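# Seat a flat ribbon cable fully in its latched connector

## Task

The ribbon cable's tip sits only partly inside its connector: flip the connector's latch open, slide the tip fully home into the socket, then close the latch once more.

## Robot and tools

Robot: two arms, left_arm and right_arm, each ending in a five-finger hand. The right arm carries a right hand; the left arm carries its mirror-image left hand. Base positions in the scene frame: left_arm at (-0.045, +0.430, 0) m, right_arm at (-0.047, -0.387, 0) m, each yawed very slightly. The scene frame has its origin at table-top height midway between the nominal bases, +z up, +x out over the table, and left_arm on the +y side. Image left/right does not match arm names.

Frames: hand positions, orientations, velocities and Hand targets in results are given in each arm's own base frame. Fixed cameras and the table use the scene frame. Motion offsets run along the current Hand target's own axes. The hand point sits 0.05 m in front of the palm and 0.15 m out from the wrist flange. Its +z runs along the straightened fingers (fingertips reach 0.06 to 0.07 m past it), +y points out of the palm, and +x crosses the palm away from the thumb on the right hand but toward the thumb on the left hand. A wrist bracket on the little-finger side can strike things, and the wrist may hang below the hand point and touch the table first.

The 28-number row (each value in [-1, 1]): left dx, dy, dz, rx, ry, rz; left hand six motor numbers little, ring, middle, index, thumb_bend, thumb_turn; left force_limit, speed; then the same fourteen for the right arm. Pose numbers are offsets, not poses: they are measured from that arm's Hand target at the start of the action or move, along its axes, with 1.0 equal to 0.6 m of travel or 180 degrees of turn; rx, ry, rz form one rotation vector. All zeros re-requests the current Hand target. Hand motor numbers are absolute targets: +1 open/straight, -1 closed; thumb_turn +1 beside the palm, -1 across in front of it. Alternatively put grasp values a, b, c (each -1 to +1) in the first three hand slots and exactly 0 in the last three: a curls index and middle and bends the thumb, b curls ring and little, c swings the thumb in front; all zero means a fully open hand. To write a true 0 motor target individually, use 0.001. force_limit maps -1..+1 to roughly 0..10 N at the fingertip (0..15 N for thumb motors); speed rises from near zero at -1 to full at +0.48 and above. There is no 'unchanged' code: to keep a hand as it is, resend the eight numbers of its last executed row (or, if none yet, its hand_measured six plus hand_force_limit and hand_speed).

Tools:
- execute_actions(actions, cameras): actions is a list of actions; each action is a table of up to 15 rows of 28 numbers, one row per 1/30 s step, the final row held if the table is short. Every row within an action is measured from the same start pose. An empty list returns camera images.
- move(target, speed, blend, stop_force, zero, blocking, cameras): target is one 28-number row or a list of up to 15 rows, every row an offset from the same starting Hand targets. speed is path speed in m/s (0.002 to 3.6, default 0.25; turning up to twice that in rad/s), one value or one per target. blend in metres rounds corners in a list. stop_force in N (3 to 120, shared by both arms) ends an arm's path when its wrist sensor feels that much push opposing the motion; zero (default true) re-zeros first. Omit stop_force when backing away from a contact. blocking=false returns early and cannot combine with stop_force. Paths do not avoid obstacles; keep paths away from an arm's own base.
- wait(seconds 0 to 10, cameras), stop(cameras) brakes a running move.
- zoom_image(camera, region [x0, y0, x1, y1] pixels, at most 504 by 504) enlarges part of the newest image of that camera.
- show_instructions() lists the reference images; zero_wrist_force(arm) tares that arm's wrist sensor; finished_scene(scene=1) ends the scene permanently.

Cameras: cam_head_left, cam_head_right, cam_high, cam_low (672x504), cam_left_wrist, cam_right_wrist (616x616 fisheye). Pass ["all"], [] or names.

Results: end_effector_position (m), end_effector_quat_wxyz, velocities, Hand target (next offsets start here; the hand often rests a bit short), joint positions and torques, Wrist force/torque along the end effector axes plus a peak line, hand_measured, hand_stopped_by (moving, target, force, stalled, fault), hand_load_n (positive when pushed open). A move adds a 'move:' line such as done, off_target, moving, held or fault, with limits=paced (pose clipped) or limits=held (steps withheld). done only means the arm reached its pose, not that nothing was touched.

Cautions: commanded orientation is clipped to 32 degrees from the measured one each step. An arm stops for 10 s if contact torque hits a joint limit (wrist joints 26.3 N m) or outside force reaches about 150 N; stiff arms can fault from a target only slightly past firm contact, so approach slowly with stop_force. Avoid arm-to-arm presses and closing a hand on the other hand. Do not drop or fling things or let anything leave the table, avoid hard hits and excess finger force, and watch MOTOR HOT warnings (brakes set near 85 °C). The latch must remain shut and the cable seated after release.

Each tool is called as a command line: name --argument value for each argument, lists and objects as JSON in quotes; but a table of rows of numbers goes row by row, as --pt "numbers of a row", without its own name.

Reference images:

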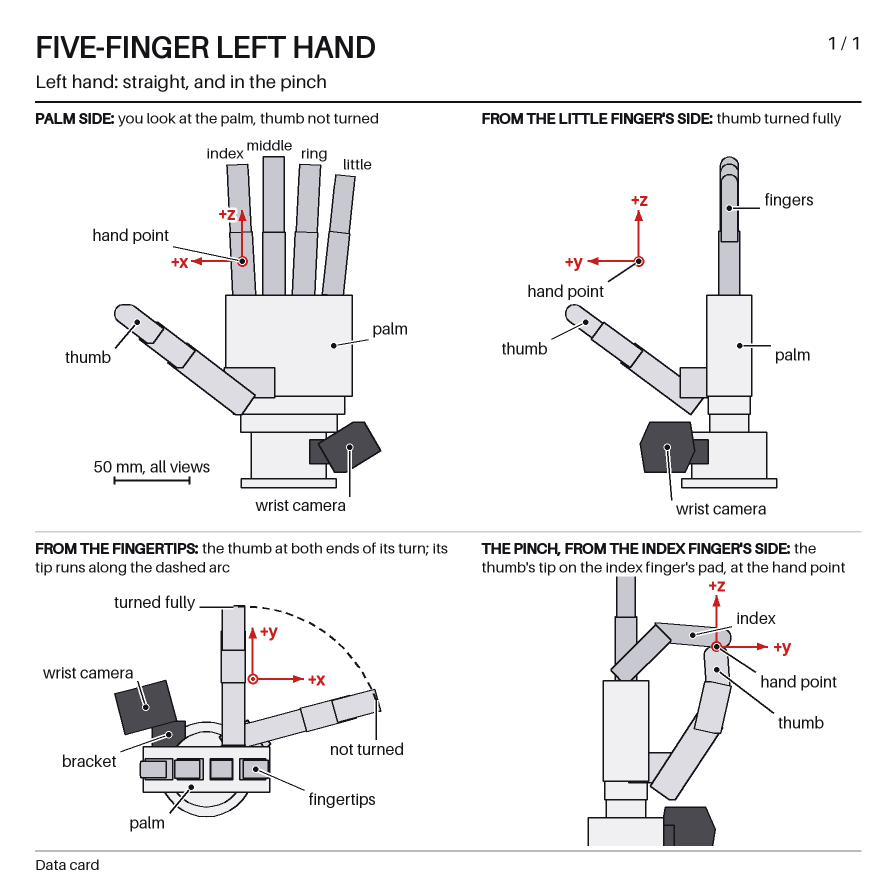

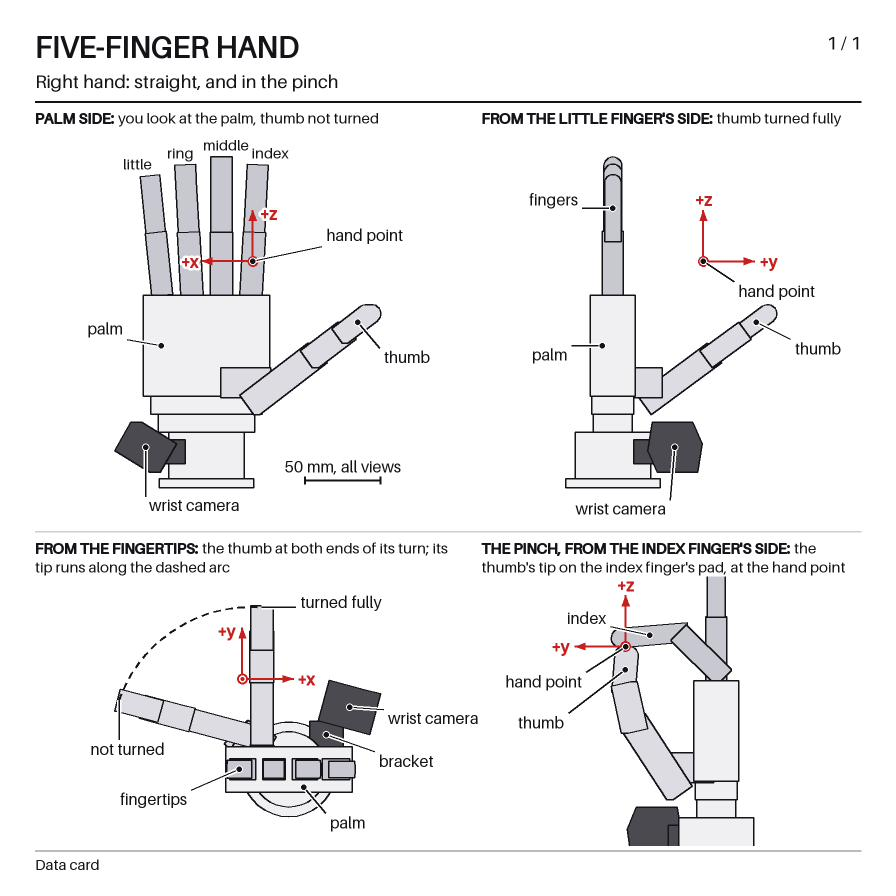

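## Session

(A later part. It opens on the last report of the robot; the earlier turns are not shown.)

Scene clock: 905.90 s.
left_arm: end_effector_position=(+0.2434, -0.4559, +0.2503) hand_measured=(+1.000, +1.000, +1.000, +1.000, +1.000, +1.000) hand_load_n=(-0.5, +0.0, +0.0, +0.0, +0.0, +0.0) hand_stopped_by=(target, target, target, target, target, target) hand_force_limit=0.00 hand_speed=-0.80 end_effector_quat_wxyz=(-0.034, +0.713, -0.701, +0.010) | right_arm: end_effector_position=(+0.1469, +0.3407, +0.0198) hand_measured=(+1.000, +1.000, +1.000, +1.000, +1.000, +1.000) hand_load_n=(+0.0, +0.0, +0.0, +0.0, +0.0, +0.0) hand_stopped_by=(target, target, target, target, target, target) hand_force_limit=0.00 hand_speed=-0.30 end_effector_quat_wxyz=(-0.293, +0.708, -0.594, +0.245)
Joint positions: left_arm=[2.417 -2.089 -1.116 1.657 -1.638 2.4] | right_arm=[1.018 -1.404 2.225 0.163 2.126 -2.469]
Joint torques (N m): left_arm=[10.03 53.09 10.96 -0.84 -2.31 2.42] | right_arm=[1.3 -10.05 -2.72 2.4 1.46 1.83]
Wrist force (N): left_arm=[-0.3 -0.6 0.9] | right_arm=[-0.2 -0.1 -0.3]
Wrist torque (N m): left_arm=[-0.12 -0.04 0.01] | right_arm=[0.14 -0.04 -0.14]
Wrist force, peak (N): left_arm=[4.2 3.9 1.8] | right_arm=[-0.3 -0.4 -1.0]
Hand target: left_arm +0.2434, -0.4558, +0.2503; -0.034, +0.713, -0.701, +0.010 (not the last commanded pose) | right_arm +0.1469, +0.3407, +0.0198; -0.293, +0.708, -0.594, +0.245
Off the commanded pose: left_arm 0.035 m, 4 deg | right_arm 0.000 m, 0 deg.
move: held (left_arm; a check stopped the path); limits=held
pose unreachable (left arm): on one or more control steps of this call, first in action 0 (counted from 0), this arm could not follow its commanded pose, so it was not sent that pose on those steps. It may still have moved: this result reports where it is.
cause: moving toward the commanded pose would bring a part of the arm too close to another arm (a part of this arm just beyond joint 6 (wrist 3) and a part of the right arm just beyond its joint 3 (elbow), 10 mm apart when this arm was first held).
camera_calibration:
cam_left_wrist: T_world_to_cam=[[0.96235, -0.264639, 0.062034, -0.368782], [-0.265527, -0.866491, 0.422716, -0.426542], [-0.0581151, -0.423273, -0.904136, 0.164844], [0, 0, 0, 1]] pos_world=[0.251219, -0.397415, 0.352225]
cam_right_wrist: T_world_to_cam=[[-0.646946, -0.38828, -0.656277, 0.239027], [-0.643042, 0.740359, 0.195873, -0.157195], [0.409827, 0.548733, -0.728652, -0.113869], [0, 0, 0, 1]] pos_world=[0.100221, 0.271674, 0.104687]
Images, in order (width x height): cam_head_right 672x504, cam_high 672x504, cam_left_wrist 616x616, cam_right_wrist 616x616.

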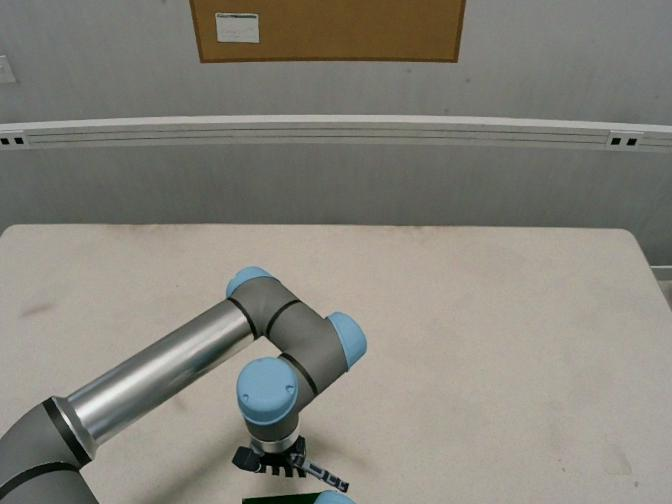

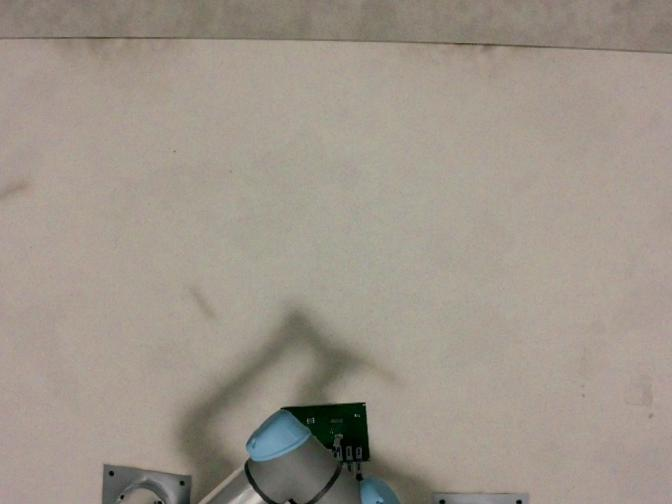

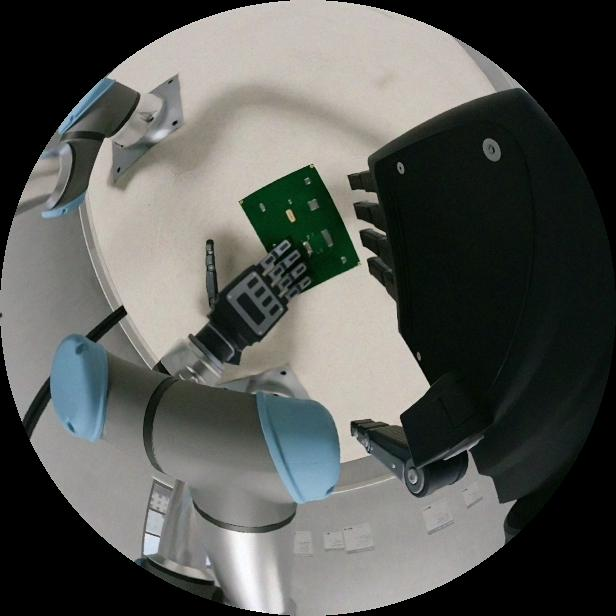

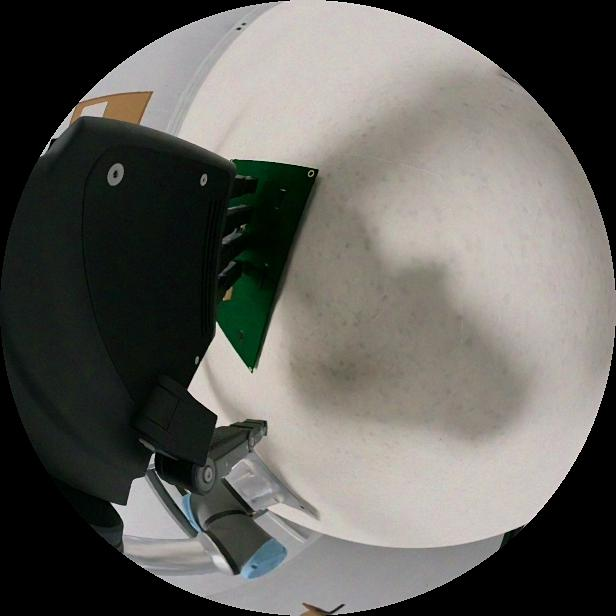

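move --pt "-0.2028 -0.0087 -0.0763 0 0 0 1 1 1 1 1 1 0 -0.8 0 0 0 0 0 0 1 1 1 1 1 1 0 -0.3" --pt "-0.2063 -0.0260 0.0927 0.1872 0.2198 0.4667 1 1 1 1 1 1 0 -0.8 0 0 0 0 0 0 1 1 1 1 1 1 0 -0.3" --speed 0.2 --cameras '["cam_high", "cam_left_wrist", "cam_head_right"]'

Scene clock: 1028.53 s.
left_arm: end_effector_position=(+0.2601, -0.3299, +0.1999) hand_measured=(+1.000, +1.000, +1.000, +1.000, +1.000, +1.000) hand_load_n=(+0.0, +0.0, -0.5, +0.0, +0.0, -0.5) hand_stopped_by=(target, target, target, target, target, target) hand_force_limit=0.00 hand_speed=-0.80 end_effector_quat_wxyz=(+0.000, +0.000, +0.924, -0.382) end_effector_velocity=(+0.001, +0.000, +0.000) end_effector_angular_velocity=(+0.001, -0.007, -0.005) | right_arm: end_effector_position=(+0.1469, +0.3407, +0.0198) hand_measured=(+1.000, +1.000, +1.000, +1.000, +1.000, +1.000) hand_load_n=(+0.0, +0.0, +0.0, +0.0, +0.0, +0.0) hand_stopped_by=(target, target, target, target, target, target) hand_force_limit=0.00 hand_speed=-0.30 end_effector_quat_wxyz=(-0.293, +0.708, -0.594, +0.245)
Joint positions: left_arm=[2.94 -1.707 -1.812 2.145 -0.806 4.431] | right_arm=[1.018 -1.404 2.225 0.163 2.126 -2.469]
Joint velocities: left_arm=[0 0 0.001 0 -0.001 0.007] | right_arm=[within noise]
Joint torques (N m): left_arm=[-7.84 35.41 29.99 -0.8 0.27 3.5] | right_arm=[-9.03 -29.27 -16.02 0.13 0.15 -2.26]
Wrist force (N): left_arm=[-0.4 0.1 -0.1] | right_arm=[0.0 -0.2 -0.4]
Wrist torque (N m): left_arm=[-0.02 -0.03 0.02] | right_arm=[0.13 -0.06 -0.14]
Wrist force, peak (N): left_arm=[-2.2 -0.6 0.2] | right_arm=[0.1 -0.5 -0.6]
Hand target: left_arm +0.2601, -0.3300, +0.1999; +0.000, +0.000, +0.924, -0.382 | right_arm +0.1469, +0.3407, +0.0198; -0.293, +0.708, -0.594, +0.245
Off the commanded pose: left_arm 0.000 m, 0 deg | right_arm 0.000 m, 0 deg.
move: done
camera_calibration:
cam_left_wrist: T_world_to_cam=[[-0.279299, -0.670533, 0.687297, -0.284305], [-0.846592, 0.509705, 0.15324, 0.367435], [-0.453071, -0.53906, -0.710028, 0.199391], [0, 0, 0, 1]] pos_world=[0.321999, -0.270436, 0.280669]
Images, in order (width x height): cam_head_right 672x504, cam_high 672x504, cam_left_wrist 616x616.

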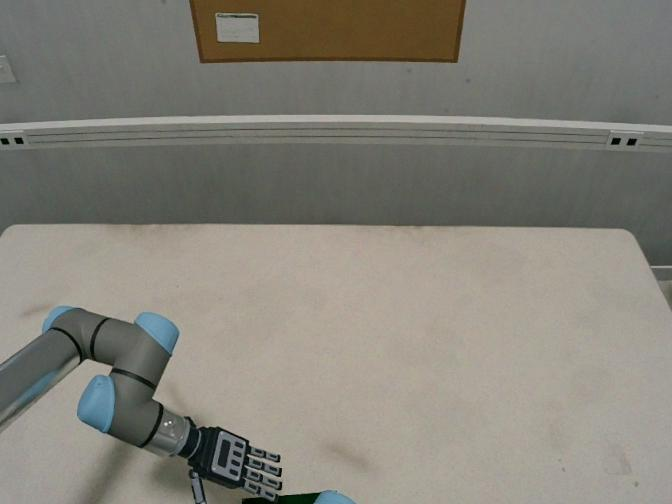

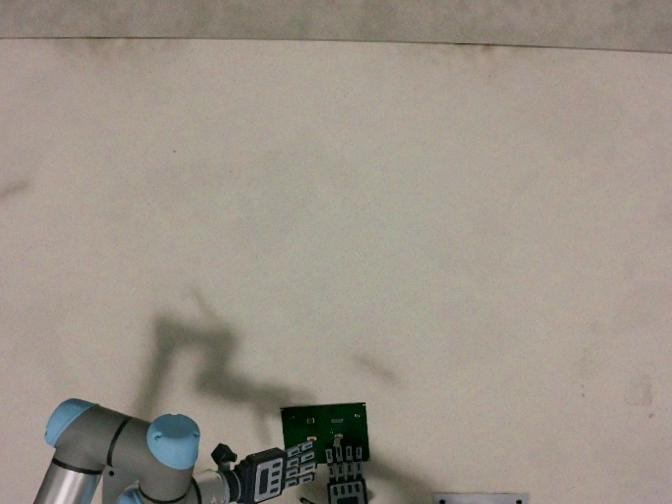

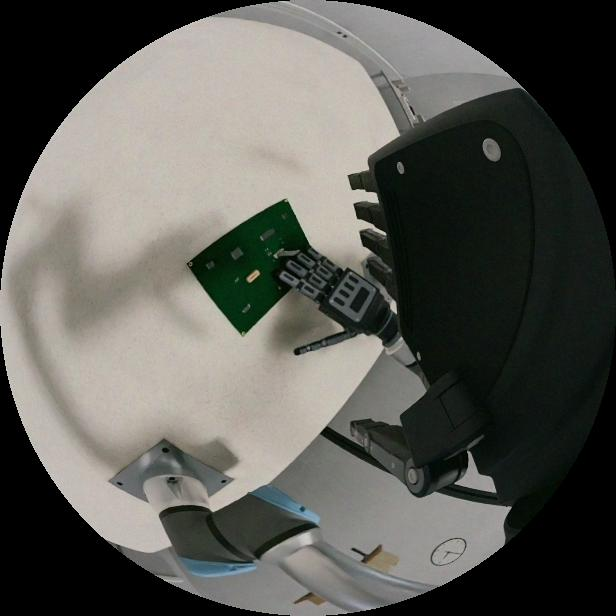

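move --target '[0, 0.1292, 0.2008, 0, 0, 0, 1, 1, 1, 1, 1, 1, 0, -0.8, 0, 0, 0, 0, 0, 0, 1, 1, 1, 1, 1, 1, 0, -0.3]' --speed 0.12 --cameras '["cam_high", "cam_left_wrist", "cam_right_wrist"]'

Scene clock: 1038.47 s.
left_arm: end_effector_position=(+0.2600, -0.3602, +0.0599) hand_measured=(+1.000, +1.000, +1.000, +1.000, +1.000, +1.000) hand_load_n=(+0.0, +0.0, +0.0, +0.0, +0.0, +0.0) hand_stopped_by=(target, target, target, target, target, target) hand_force_limit=0.00 hand_speed=-0.80 end_effector_quat_wxyz=(+0.000, +0.000, +0.924, -0.382) | right_arm: end_effector_position=(+0.1469, +0.3407, +0.0198) hand_measured=(+1.000, +1.000, +1.000, +1.000, +1.000, +1.000) hand_load_n=(-0.5, +0.0, -0.5, +0.0, +0.0, -0.5) hand_stopped_by=(target, target, target, target, target, target) hand_force_limit=0.00 hand_speed=-0.30 end_effector_quat_wxyz=(-0.293, +0.708, -0.594, +0.245)
Joint positions: left_arm=[2.851 -1.912 -1.941 2.56 -0.827 4.313] | right_arm=[1.018 -1.404 2.225 0.163 2.126 -2.469]
Joint torques (N m): left_arm=[11.76 23.81 26.94 -0.38 2.61 3.3] | right_arm=[-9.17 -31.76 -16.76 0.14 0.22 -2.16]
Wrist force (N): left_arm=[-0.1 0.2 -0.2] | right_arm=[0.1 -0.3 -0.2]
Wrist torque (N m): left_arm=[0.05 -0.05 -0.01] | right_arm=[0.11 -0.09 -0.13]
Wrist force, peak (N): left_arm=[-0.4 -0.6 -1.1] | right_arm=[-0.3 -0.4 -0.6]
Hand target: left_arm +0.2601, -0.3603, +0.0599; +0.000, +0.000, +0.924, -0.382 | right_arm +0.1469, +0.3407, +0.0198; -0.293, +0.708, -0.594, +0.245
Off the commanded pose: left_arm 0.000 m, 0 deg | right_arm 0.000 m, 0 deg.
move: done
camera_calibration:
cam_left_wrist: T_world_to_cam=[[-0.279815, -0.670437, 0.687181, -0.208247], [-0.846428, 0.510059, 0.152972, 0.404256], [-0.45306, -0.538845, -0.710199, 0.0836487], [0, 0, 0, 1]] pos_world=[0.321801, -0.300737, 0.140671]
cam_right_wrist: T_world_to_cam=[[-0.646946, -0.38828, -0.656277, 0.239092], [-0.643042, 0.740359, 0.195873, -0.157131], [0.409827, 0.548733, -0.728652, -0.11391], [0, 0, 0, 1]] pos_world=[0.100321, 0.271674, 0.104687]
Images, in order (width x height): cam_high 672x504, cam_left_wrist 616x616, cam_right_wrist 616x616.

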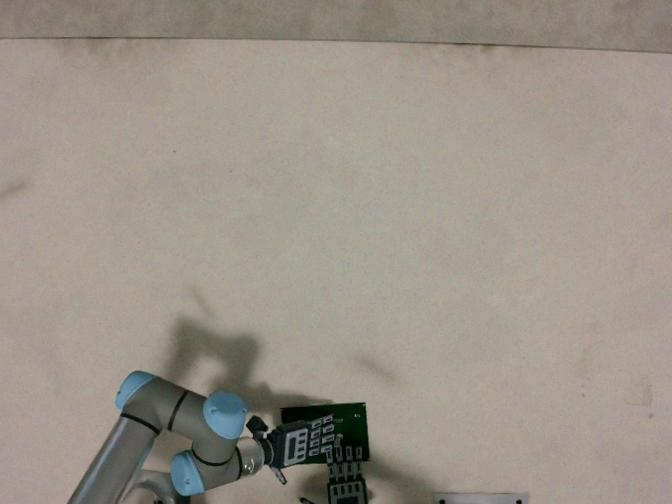

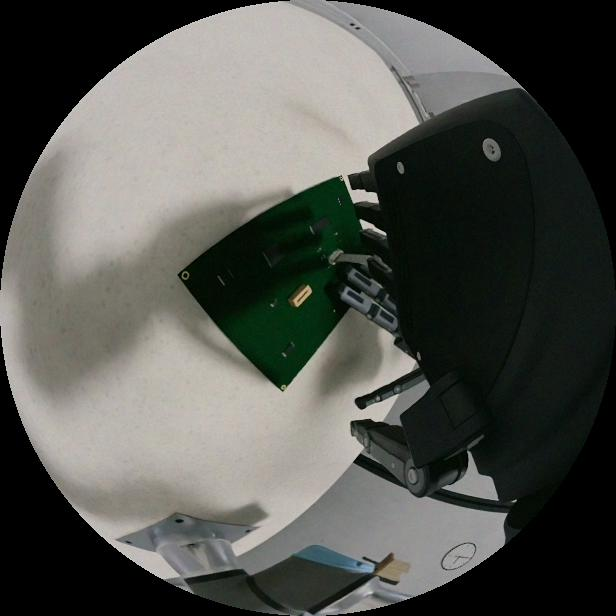

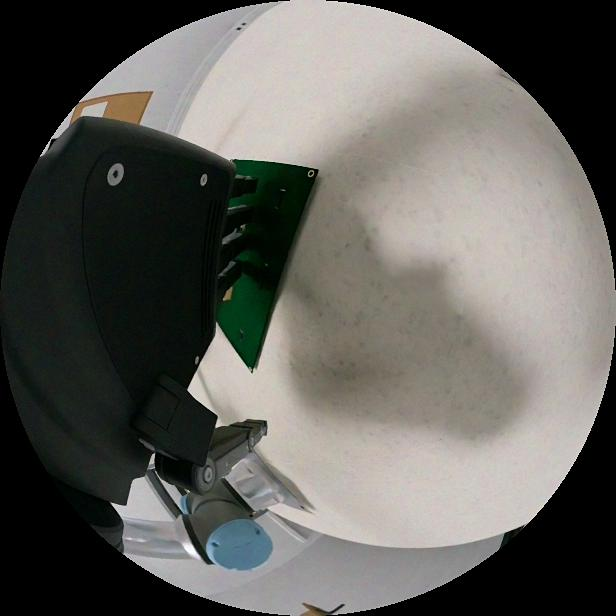

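zoom_image --camera "cam_left_wrist" --region '[260, 160, 400, 320]'

zoom_image --camera "cam_high" --region '[280, 395, 380, 495]'

Scaled by 3.150 from the camera's 616x616 image, which has a finer 880x880 frame.

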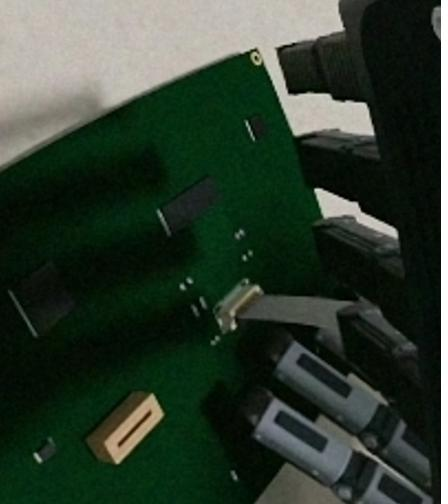

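Scaled by 5.040 from the camera's 672x504 image, which has a finer 960x720 frame.

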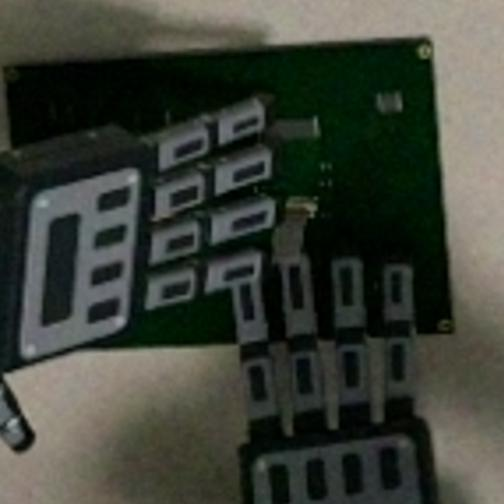

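move --pt "-0.0667 -0.0943 -0.2357 0 0 0 1 1 1 1 1 1 0 -0.8 0 0 0 0 0 0 1 1 1 1 1 1 0 -0.3" --pt "-0.2667 -0.2122 -0.1178 0 0.3170 0.3170 1 1 1 1 1 1 0 -0.8 0 0 0 0 0 0 1 1 1 1 1 1 0 -0.3" --speed 0.2 --blend '[0.03, 0]' --cameras '["cam_high", "cam_left_wrist", "cam_head_right"]'

Scene clock: 1080.40 s.
left_arm: end_effector_position=(+0.4201, -0.4005, +0.1999) hand_measured=(+1.000, +1.000, +1.000, +1.000, +1.000, +1.000) hand_load_n=(+0.0, +0.0, -0.5, +0.0, +0.0, +0.0) hand_stopped_by=(target, target, target, target, target, target) hand_force_limit=0.00 hand_speed=-0.80 end_effector_quat_wxyz=(-0.248, +0.598, +0.704, -0.292) | right_arm: end_effector_position=(+0.1469, +0.3407, +0.0198) hand_measured=(+1.000, +1.000, +1.000, +1.000, +1.000, +1.000) hand_load_n=(+0.0, +0.0, +0.0, +0.0, +0.0, +0.0) hand_stopped_by=(target, target, target, target, target, target) hand_force_limit=0.00 hand_speed=-0.30 end_effector_quat_wxyz=(-0.293, +0.708, -0.594, +0.245)
Joint positions: left_arm=[2.702 -2.601 -0.606 0.946 -1.159 5.831] | right_arm=[1.018 -1.404 2.225 0.163 2.126 -2.469]
Joint torques (N m): left_arm=[11.46 53.82 24.49 -4.05 0.97 1.04] | right_arm=[-8.16 -31.28 -16.49 -0.09 0.2 -2.12]
Wrist force (N): left_arm=[-0.4 0.4 -0.1] | right_arm=[-0.1 -0.4 -0.1]
Wrist torque (N m): left_arm=[0.01 0.04 -0.02] | right_arm=[0.09 -0.07 -0.15]
Wrist force, peak (N): left_arm=[0.6 1.0 1.4] | right_arm=[0.3 -0.3 -0.8]
Hand target: left_arm +0.4201, -0.4004, +0.1999; -0.248, +0.598, +0.704, -0.292 | right_arm +0.1469, +0.3407, +0.0198; -0.293, +0.708, -0.594, +0.245
Off the commanded pose: left_arm 0.000 m, 0 deg | right_arm 0.000 m, 0 deg.
move: done
camera_calibration:
cam_left_wrist: T_world_to_cam=[[-0.706263, 0.167675, 0.687807, 0.228027], [0.366471, 0.917838, 0.152552, 0.192834], [-0.605716, 0.359803, -0.709683, 0.657791], [0, 0, 0, 1]] pos_world=[0.488814, -0.4519, 0.280567]
Images, in order (width x height): cam_head_right 672x504, cam_high 672x504, cam_left_wrist 616x616.

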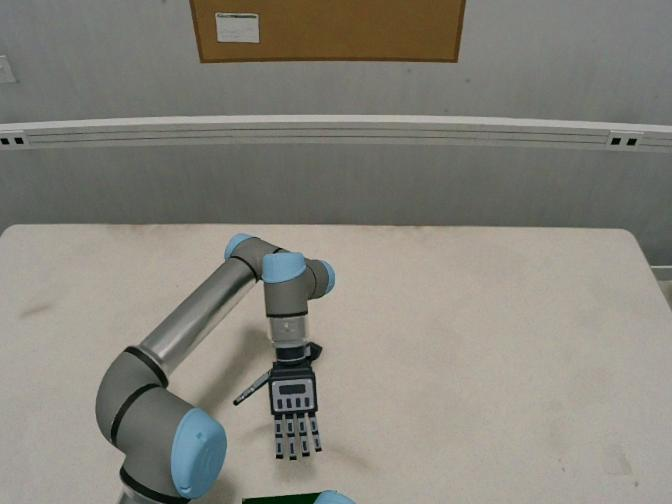

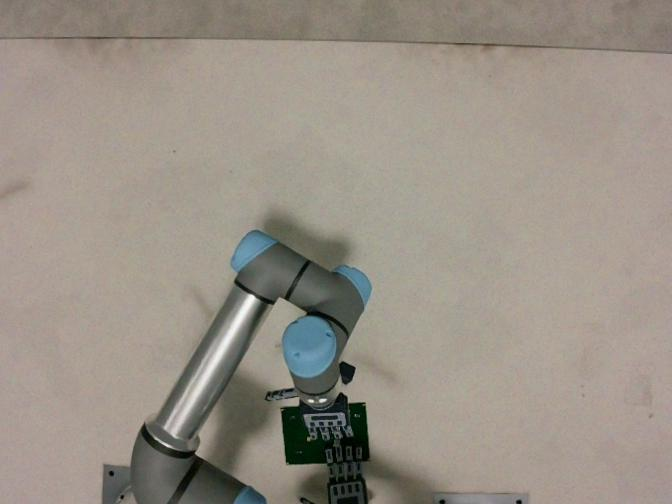

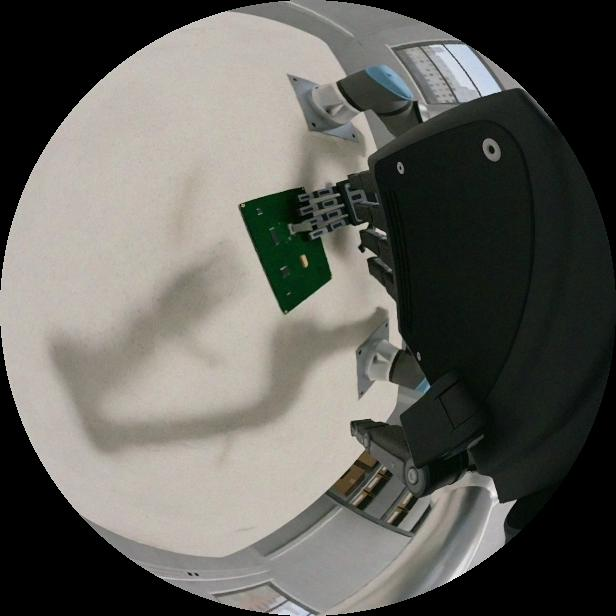

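zoom_image --camera "cam_left_wrist" --region '[230, 180, 370, 320]'

zoom_image --camera "cam_left_wrist" --region '[275, 205, 325, 255]'

Scaled by 3.600 from the camera's 616x616 image, which has a finer 880x880 frame.

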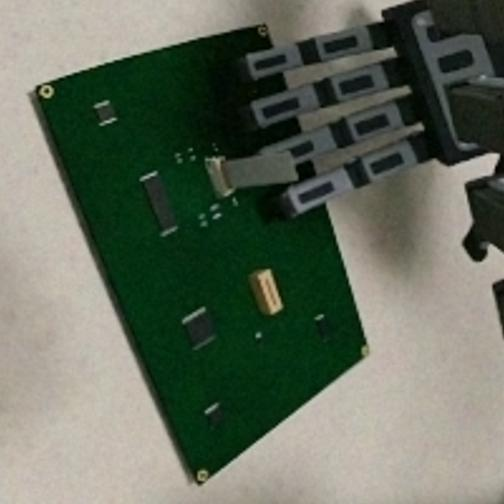

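Scaled by 10.080 from the camera's 616x616 image, which has a finer 880x880 frame.

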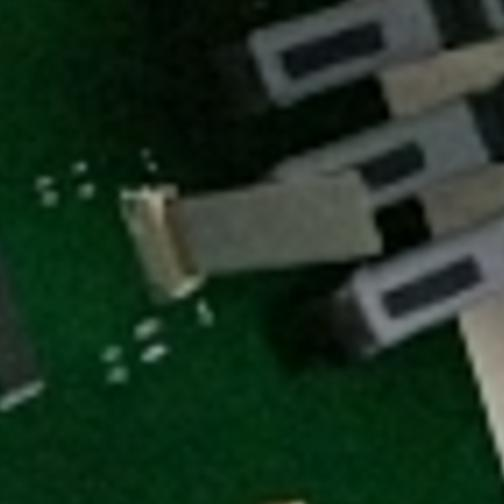

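move --target '[-0.0250, 0.0993, 0.2303, 0, 0, 0, 1, 1, 1, 1, 1, 1, 0, -0.8, 0, 0, 0, 0, 0, 0, 1, 1, 1, 1, 1, 1, 0, -0.3]' --speed 0.12 --cameras '["cam_high", "cam_left_wrist"]'

Scene clock: 1093.00 s.
left_arm: end_effector_position=(+0.3675, -0.4242, +0.0600) hand_measured=(+1.000, +1.000, +1.000, +1.000, +1.000, +1.000) hand_load_n=(+0.0, +0.0, +0.0, +0.0, +0.0, +0.0) hand_stopped_by=(target, target, target, target, target, target) hand_force_limit=0.00 hand_speed=-0.80 end_effector_quat_wxyz=(-0.248, +0.598, +0.704, -0.292) | right_arm: end_effector_position=(+0.1469, +0.3407, +0.0198) hand_measured=(+1.000, +1.000, +1.000, +1.000, +1.000, +1.000) hand_load_n=(-0.5, +0.0, +0.0, +0.0, +0.0, +0.0) hand_stopped_by=(target, target, target, target, target, target) hand_force_limit=0.00 hand_speed=-0.30 end_effector_quat_wxyz=(-0.293, +0.708, -0.594, +0.245)
Joint positions: left_arm=[2.635 -2.626 -0.92 1.309 -1.117 5.773] | right_arm=[1.018 -1.404 2.225 0.163 2.126 -2.469]
Joint torques (N m): left_arm=[12.01 65.71 24.84 -1.42 -1.85 3.69] | right_arm=[-8.34 -31.14 -16.47 0.17 0.11 -2.21]
Wrist force (N): left_arm=[-0.8 0.4 0.2] | right_arm=[-0.1 -0.3 -0.1]
Wrist torque (N m): left_arm=[-0.12 0.11 -0.09] | right_arm=[0.09 -0.06 -0.15]
Wrist force, peak (N): left_arm=[-0.6 1.0 1.3] | right_arm=[-0.2 -0.5 -0.7]
Hand target: left_arm +0.3676, -0.4241, +0.0600; -0.248, +0.598, +0.704, -0.292 | right_arm +0.1469, +0.3407, +0.0198; -0.293, +0.708, -0.594, +0.245
Off the commanded pose: left_arm 0.000 m, 0 deg | right_arm 0.000 m, 0 deg.
move: done
camera_calibration:
cam_left_wrist: T_world_to_cam=[[-0.705975, 0.167677, 0.688102, 0.290912], [0.366674, 0.917756, 0.152559, 0.255026], [-0.605929, 0.360012, -0.709395, 0.535455], [0, 0, 0, 1]] pos_world=[0.436313, -0.475601, 0.140765]
Images, in order (width x height): cam_high 672x504, cam_left_wrist 616x616.

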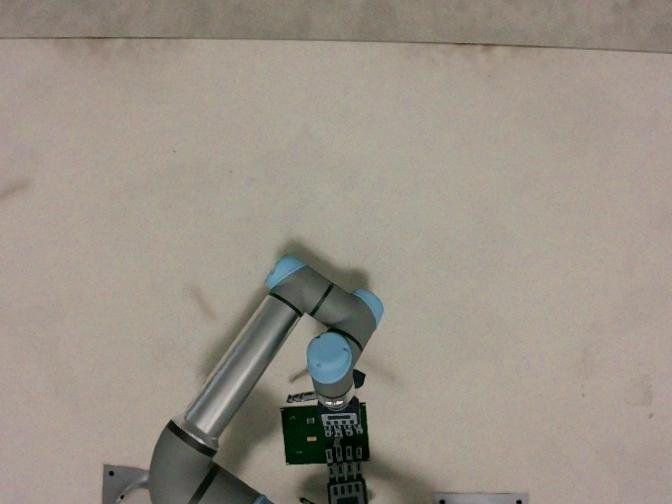

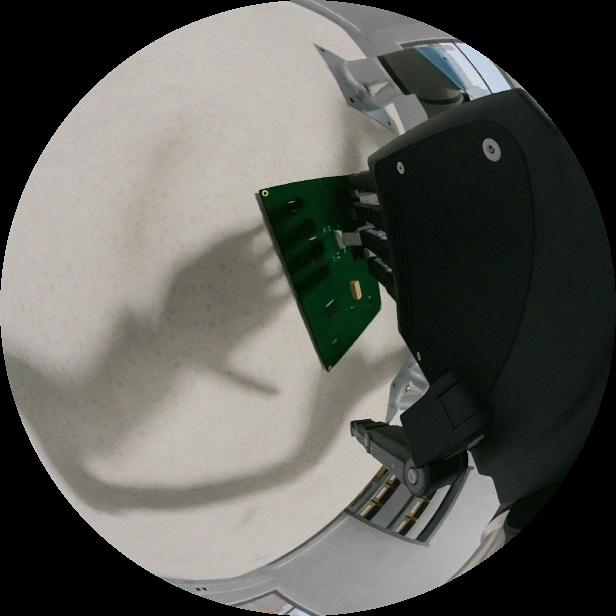

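zoom_image --camera "cam_high" --region '[300, 395, 380, 475]'

zoom_image --camera "cam_left_wrist" --region '[320, 170, 400, 300]'

Scaled by 6.300 from the camera's 672x504 image, which has a finer 960x720 frame.

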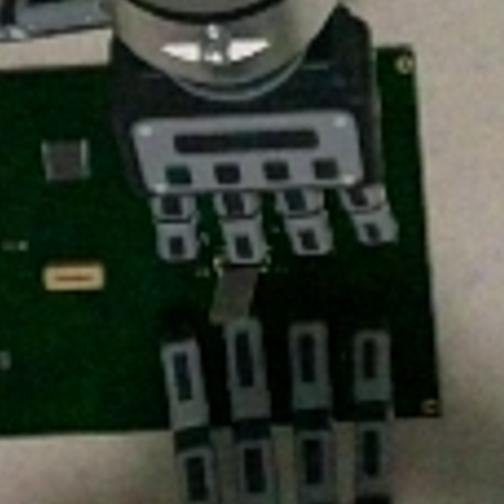

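Scaled by 3.877 from the camera's 616x616 image, which has a finer 880x880 frame.

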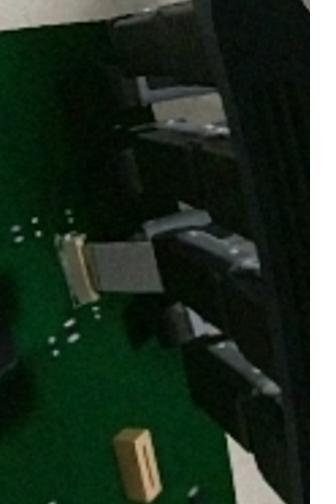

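move --pt "0 0.0352 0.0472 0 0 0 1 1 1 1 1 1 0 -0.8 0 0 0 0 0 0 1 1 1 1 1 1 0 -0.3" --pt "0 0.0670 0.0790 0 0 0 1 1 1 1 1 1 0 -0.8 0 0 0 0 0 0 1 1 1 1 1 1 0 -0.3" --speed '[0.05, 0.005]' --stop_force 8 --cameras '["cam_high", "cam_left_wrist"]'

Scene clock: 1130.10 s.
left_arm: end_effector_position=(+0.3626, -0.4249, +0.0168) hand_measured=(+1.000, +1.000, +1.000, +1.000, +1.000, +1.000) hand_load_n=(+0.0, +0.0, +0.5, +0.0, +0.0, +0.0) hand_stopped_by=(target, target, target, target, target, target) hand_force_limit=0.00 hand_speed=-0.80 end_effector_quat_wxyz=(-0.248, +0.598, +0.704, -0.292) | right_arm: end_effector_position=(+0.1469, +0.3407, +0.0198) hand_measured=(+1.000, +1.000, +1.000, +1.000, +1.000, +1.000) hand_load_n=(+0.0, +0.0, +0.0, +0.0, +0.0, +0.0) hand_stopped_by=(target, target, target, target, target, target) hand_force_limit=0.00 hand_speed=-0.30 end_effector_quat_wxyz=(-0.293, +0.708, -0.594, +0.245)
Joint positions: left_arm=[2.63 -2.671 -0.948 1.385 -1.114 5.769] | right_arm=[1.018 -1.404 2.225 0.163 2.126 -2.469]
Joint torques (N m): left_arm=[9.23 64.52 3.01 -2.1 -1.34 3.13] | right_arm=[-7.65 -31.95 -16.06 -0.23 0.26 -1.99]
Wrist force (N): left_arm=[-0.5 -4.2 -7.5] | right_arm=[-0.1 -0.3 -0.4]
Wrist torque (N m): left_arm=[0.60 -0.03 0.06] | right_arm=[0.12 -0.05 -0.14]
Wrist force, peak (N): left_arm=[-0.7 -5.9 -10.5] | right_arm=[-0.3 -0.5 -0.6]
Hand target: left_arm +0.3626, -0.4249, +0.0168; -0.248, +0.598, +0.704, -0.292 (not the last commanded pose) | right_arm +0.1469, +0.3407, +0.0198; -0.293, +0.708, -0.594, +0.245
Off the commanded pose: left_arm 0.019 m, 0 deg | right_arm 0.000 m, 0 deg.
move: contact (left_arm); path passed 1 of 2 targets
camera_calibration:
cam_left_wrist: T_world_to_cam=[[-0.706178, 0.167724, 0.687881, 0.317513], [0.366598, 0.917785, 0.152569, 0.264208], [-0.605737, 0.359917, -0.709607, 0.501951], [0, 0, 0, 1]] pos_world=[0.431413, -0.476401, 0.0974668]
Images, in order (width x height): cam_high 672x504, cam_left_wrist 616x616.

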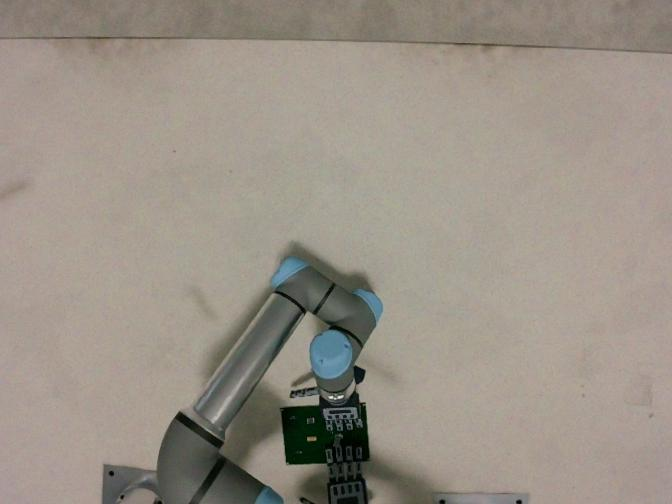

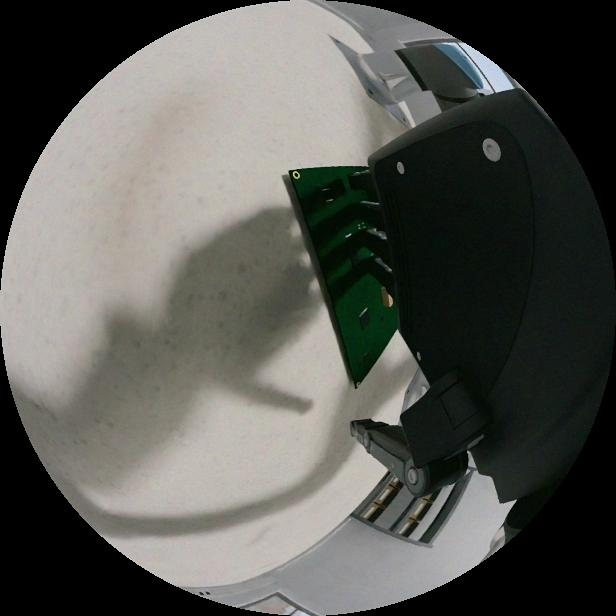

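zoom_image --camera "cam_high" --region '[310, 400, 370, 470]'

zoom_image --camera "cam_left_wrist" --region '[280, 155, 410, 305]'

Scaled by 7.200 from the camera's 672x504 image, which has a finer 960x720 frame.

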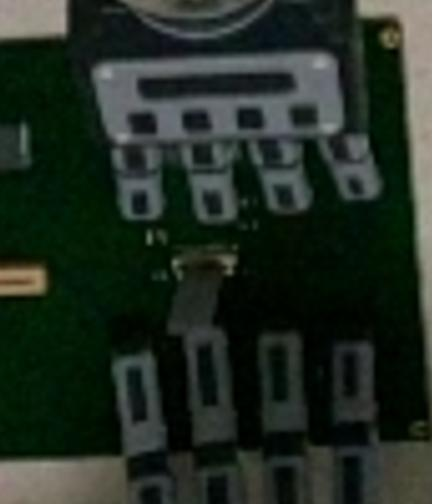

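Scaled by 3.360 from the camera's 616x616 image, which has a finer 880x880 frame.

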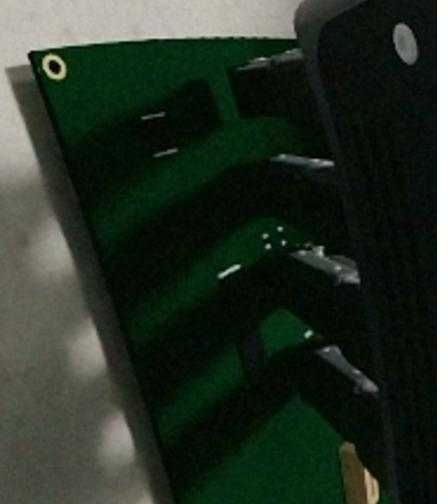

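move --pt "0 0 0 0 0 0 1 1 1 1 1 1 0 -0.8 0 0.00165 0.00165 0 0 0 1 1 1 1 1 1 0 -0.3" --pt "0 0 0 0 0 0 1 1 1 1 1 1 0 -0.8 0.0035 -0.01225 0.01555 0 0 0 1 1 1 1 1 1 0 -0.3" --speed '[0.01, 0.003]' --stop_force 3 --cameras '["cam_high", "cam_left_wrist", "cam_right_wrist"]'

Scene clock: 1173.90 s.
left_arm: end_effector_position=(+0.3626, -0.4249, +0.0168) hand_measured=(+1.000, +1.000, +1.000, +1.000, +1.000, +1.000) hand_load_n=(+0.0, +0.0, +1.0, +0.0, +0.0, +0.0) hand_stopped_by=(target, target, target, target, target, target) hand_force_limit=0.00 hand_speed=-0.80 end_effector_quat_wxyz=(-0.248, +0.598, +0.704, -0.292) | right_arm: end_effector_position=(+0.1542, +0.3407, +0.0185) hand_measured=(+1.000, +1.000, +1.000, +1.000, +1.000, +1.000) hand_load_n=(+0.0, +0.0, -3.0, +0.0, +0.0, +0.0) hand_stopped_by=(target, target, target, target, target, target) hand_force_limit=0.00 hand_speed=-0.30 end_effector_quat_wxyz=(-0.293, +0.708, -0.594, +0.245)
Joint positions: left_arm=[2.63 -2.671 -0.948 1.385 -1.114 5.769] | right_arm=[0.994 -1.404 2.226 0.15 2.112 -2.493]
Joint torques (N m): left_arm=[8.81 64.66 2.57 -2.29 -1.12 3.05] | right_arm=[7.64 -26.84 -16.82 2.42 2.64 3.11]
Wrist force (N): left_arm=[-0.4 -4.5 -7.5] | right_arm=[-0.7 1.4 -3.8]
Wrist torque (N m): left_arm=[0.60 -0.04 0.05] | right_arm=[0.22 -0.04 0.06]
Wrist force, peak (N): left_arm=[-0.8 -4.8 -8.1] | right_arm=[-0.9 1.2 -4.5]
Hand target: left_arm +0.3626, -0.4249, +0.0168; -0.248, +0.598, +0.704, -0.292 | right_arm +0.1542, +0.3407, +0.0184; -0.293, +0.708, -0.594, +0.245 (not the last commanded pose)
Off the commanded pose: left_arm 0.000 m, 0 deg | right_arm 0.005 m, 0 deg.
move: contact (right_arm); path passed 1 of 2 targets
camera_calibration:
cam_left_wrist: T_world_to_cam=[[-0.706178, 0.167724, 0.687881, 0.317513], [0.366598, 0.917785, 0.152569, 0.264208], [-0.605737, 0.359917, -0.709607, 0.501951], [0, 0, 0, 1]] pos_world=[0.431413, -0.476401, 0.0974668]
cam_right_wrist: T_world_to_cam=[[-0.646946, -0.38828, -0.656277, 0.242896], [-0.643042, 0.740359, 0.195873, -0.152162], [0.409827, 0.548733, -0.728652, -0.117922], [0, 0, 0, 1]] pos_world=[0.107621, 0.271674, 0.103287]
Images, in order (width x height): cam_high 672x504, cam_left_wrist 616x616, cam_right_wrist 616x616.

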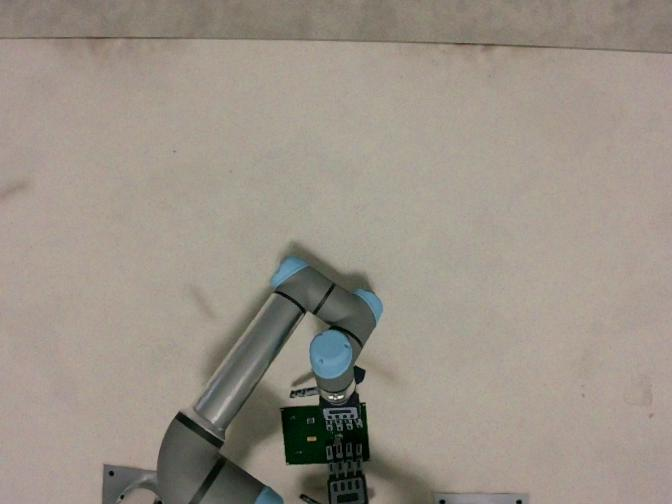

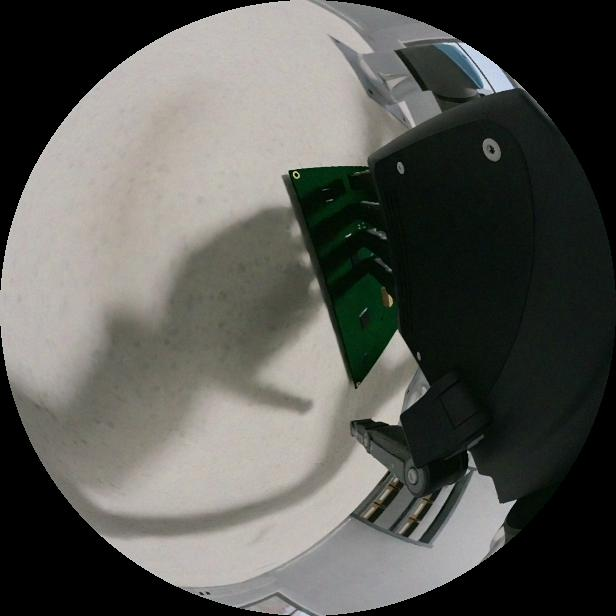

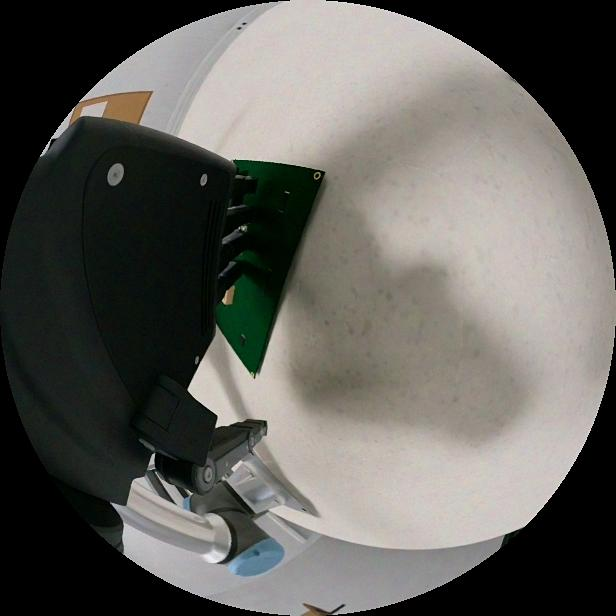

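move --target '[0, 0, 0, 0, 0, 0, 1, 1, 1, 1, 1, 1, 0, -0.8, 0.0006, -0.0082, -0.0036, 0, 0, 0, 1, 1, 1, 1, 1, 1, 0, -0.3]' --speed 0.004 --stop_force 6 --cameras '["cam_high", "cam_left_wrist", "cam_right_wrist"]'

Scene clock: 1184.47 s.
left_arm: end_effector_position=(+0.3626, -0.4249, +0.0168) hand_measured=(+1.000, +1.000, +1.000, +1.000, +1.000, +1.000) hand_load_n=(+0.0, +0.0, +0.5, +0.0, +0.0, -0.5) hand_stopped_by=(target, target, target, target, target, target) hand_force_limit=0.00 hand_speed=-0.80 end_effector_quat_wxyz=(-0.248, +0.598, +0.704, -0.292) | right_arm: end_effector_position=(+0.1562, +0.3407, +0.0235) hand_measured=(+1.000, +1.000, +1.000, +1.000, +1.000, +1.000) hand_load_n=(+0.0, -0.5, +0.0, +0.0, +0.0, +0.0) hand_stopped_by=(target, target, target, target, target, target) hand_force_limit=0.00 hand_speed=-0.30 end_effector_quat_wxyz=(-0.293, +0.708, -0.594, +0.245)
Joint positions: left_arm=[2.63 -2.671 -0.948 1.385 -1.114 5.769] | right_arm=[0.987 -1.415 2.22 0.163 2.109 -2.499]
Joint torques (N m): left_arm=[9.18 64.82 2.68 -2.06 -1.23 2.83] | right_arm=[-1.57 -16.18 -14.28 -0.45 0.72 -0.48]
Wrist force (N): left_arm=[-0.7 -4.2 -7.7] | right_arm=[0.0 -0.2 -0.5]
Wrist torque (N m): left_arm=[0.64 0.01 0.03] | right_arm=[0.13 -0.05 0.07]
Wrist force, peak (N): left_arm=[-0.5 -4.8 -8.0] | right_arm=[-0.8 1.2 -4.6]
Hand target: left_arm +0.3626, -0.4249, +0.0168; -0.248, +0.598, +0.704, -0.292 | right_arm +0.1562, +0.3406, +0.0234; -0.293, +0.708, -0.594, +0.245
Off the commanded pose: left_arm 0.000 m, 0 deg | right_arm 0.000 m, 0 deg.
move: done
camera_calibration:
cam_left_wrist: T_world_to_cam=[[-0.706178, 0.167724, 0.687881, 0.317513], [0.366598, 0.917785, 0.152569, 0.264208], [-0.605737, 0.359917, -0.709607, 0.501951], [0, 0, 0, 1]] pos_world=[0.431413, -0.476401, 0.0974668]
cam_right_wrist: T_world_to_cam=[[-0.646918, -0.388244, -0.656326, 0.247463], [-0.64305, 0.740348, 0.195886, -0.151853], [0.409858, 0.548773, -0.728605, -0.115117], [0, 0, 0, 1]] pos_world=[0.109621, 0.271673, 0.108287]
Images, in order (width x height): cam_high 672x504, cam_left_wrist 616x616, cam_right_wrist 616x616.

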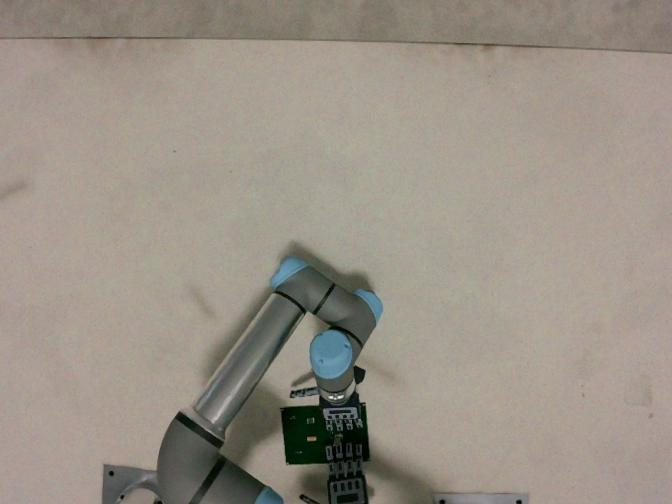

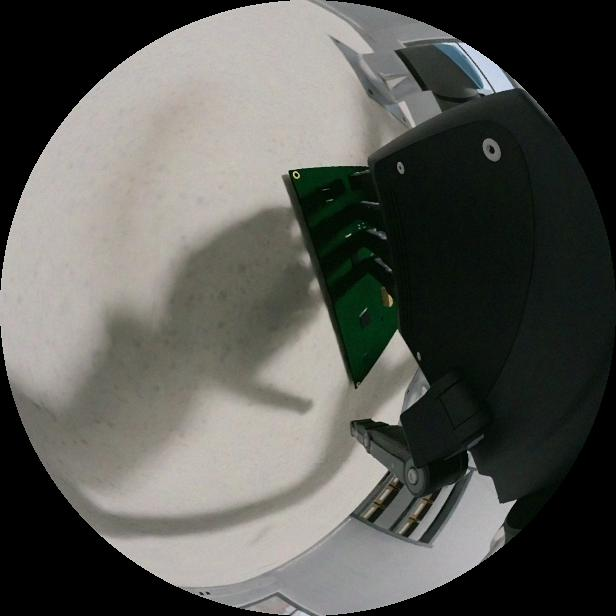

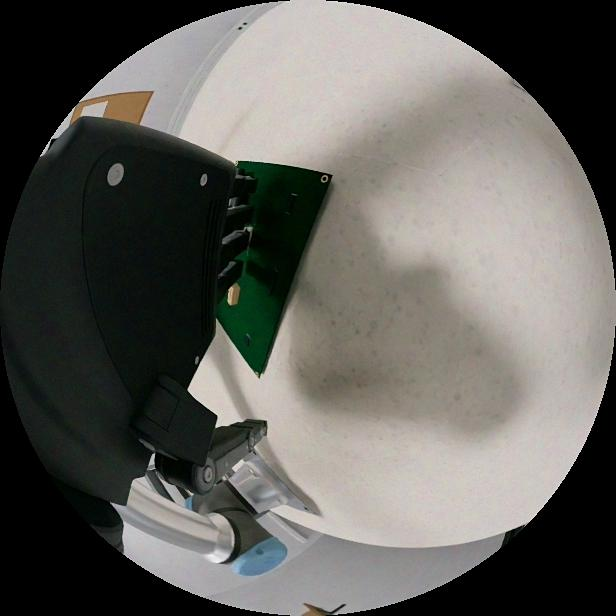

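zoom_image --camera "cam_right_wrist" --region '[210, 165, 300, 275]'

zoom_image --camera "cam_high" --region '[320, 415, 360, 465]'

Scaled by 4.582 from the camera's 616x616 image, which has a finer 880x880 frame.

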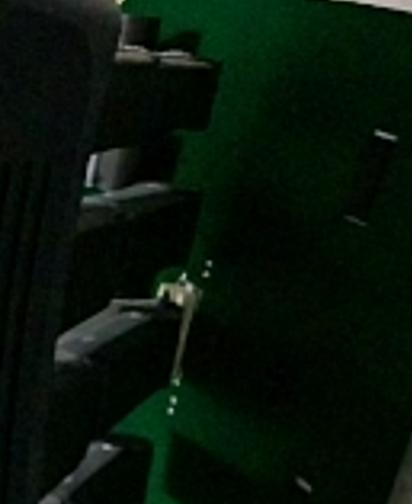

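Scaled by 10.080 from the camera's 672x504 image, which has a finer 960x720 frame.

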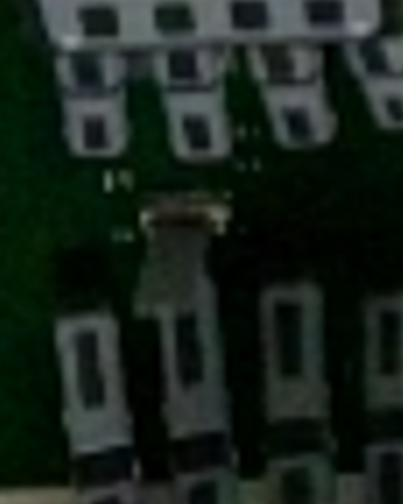

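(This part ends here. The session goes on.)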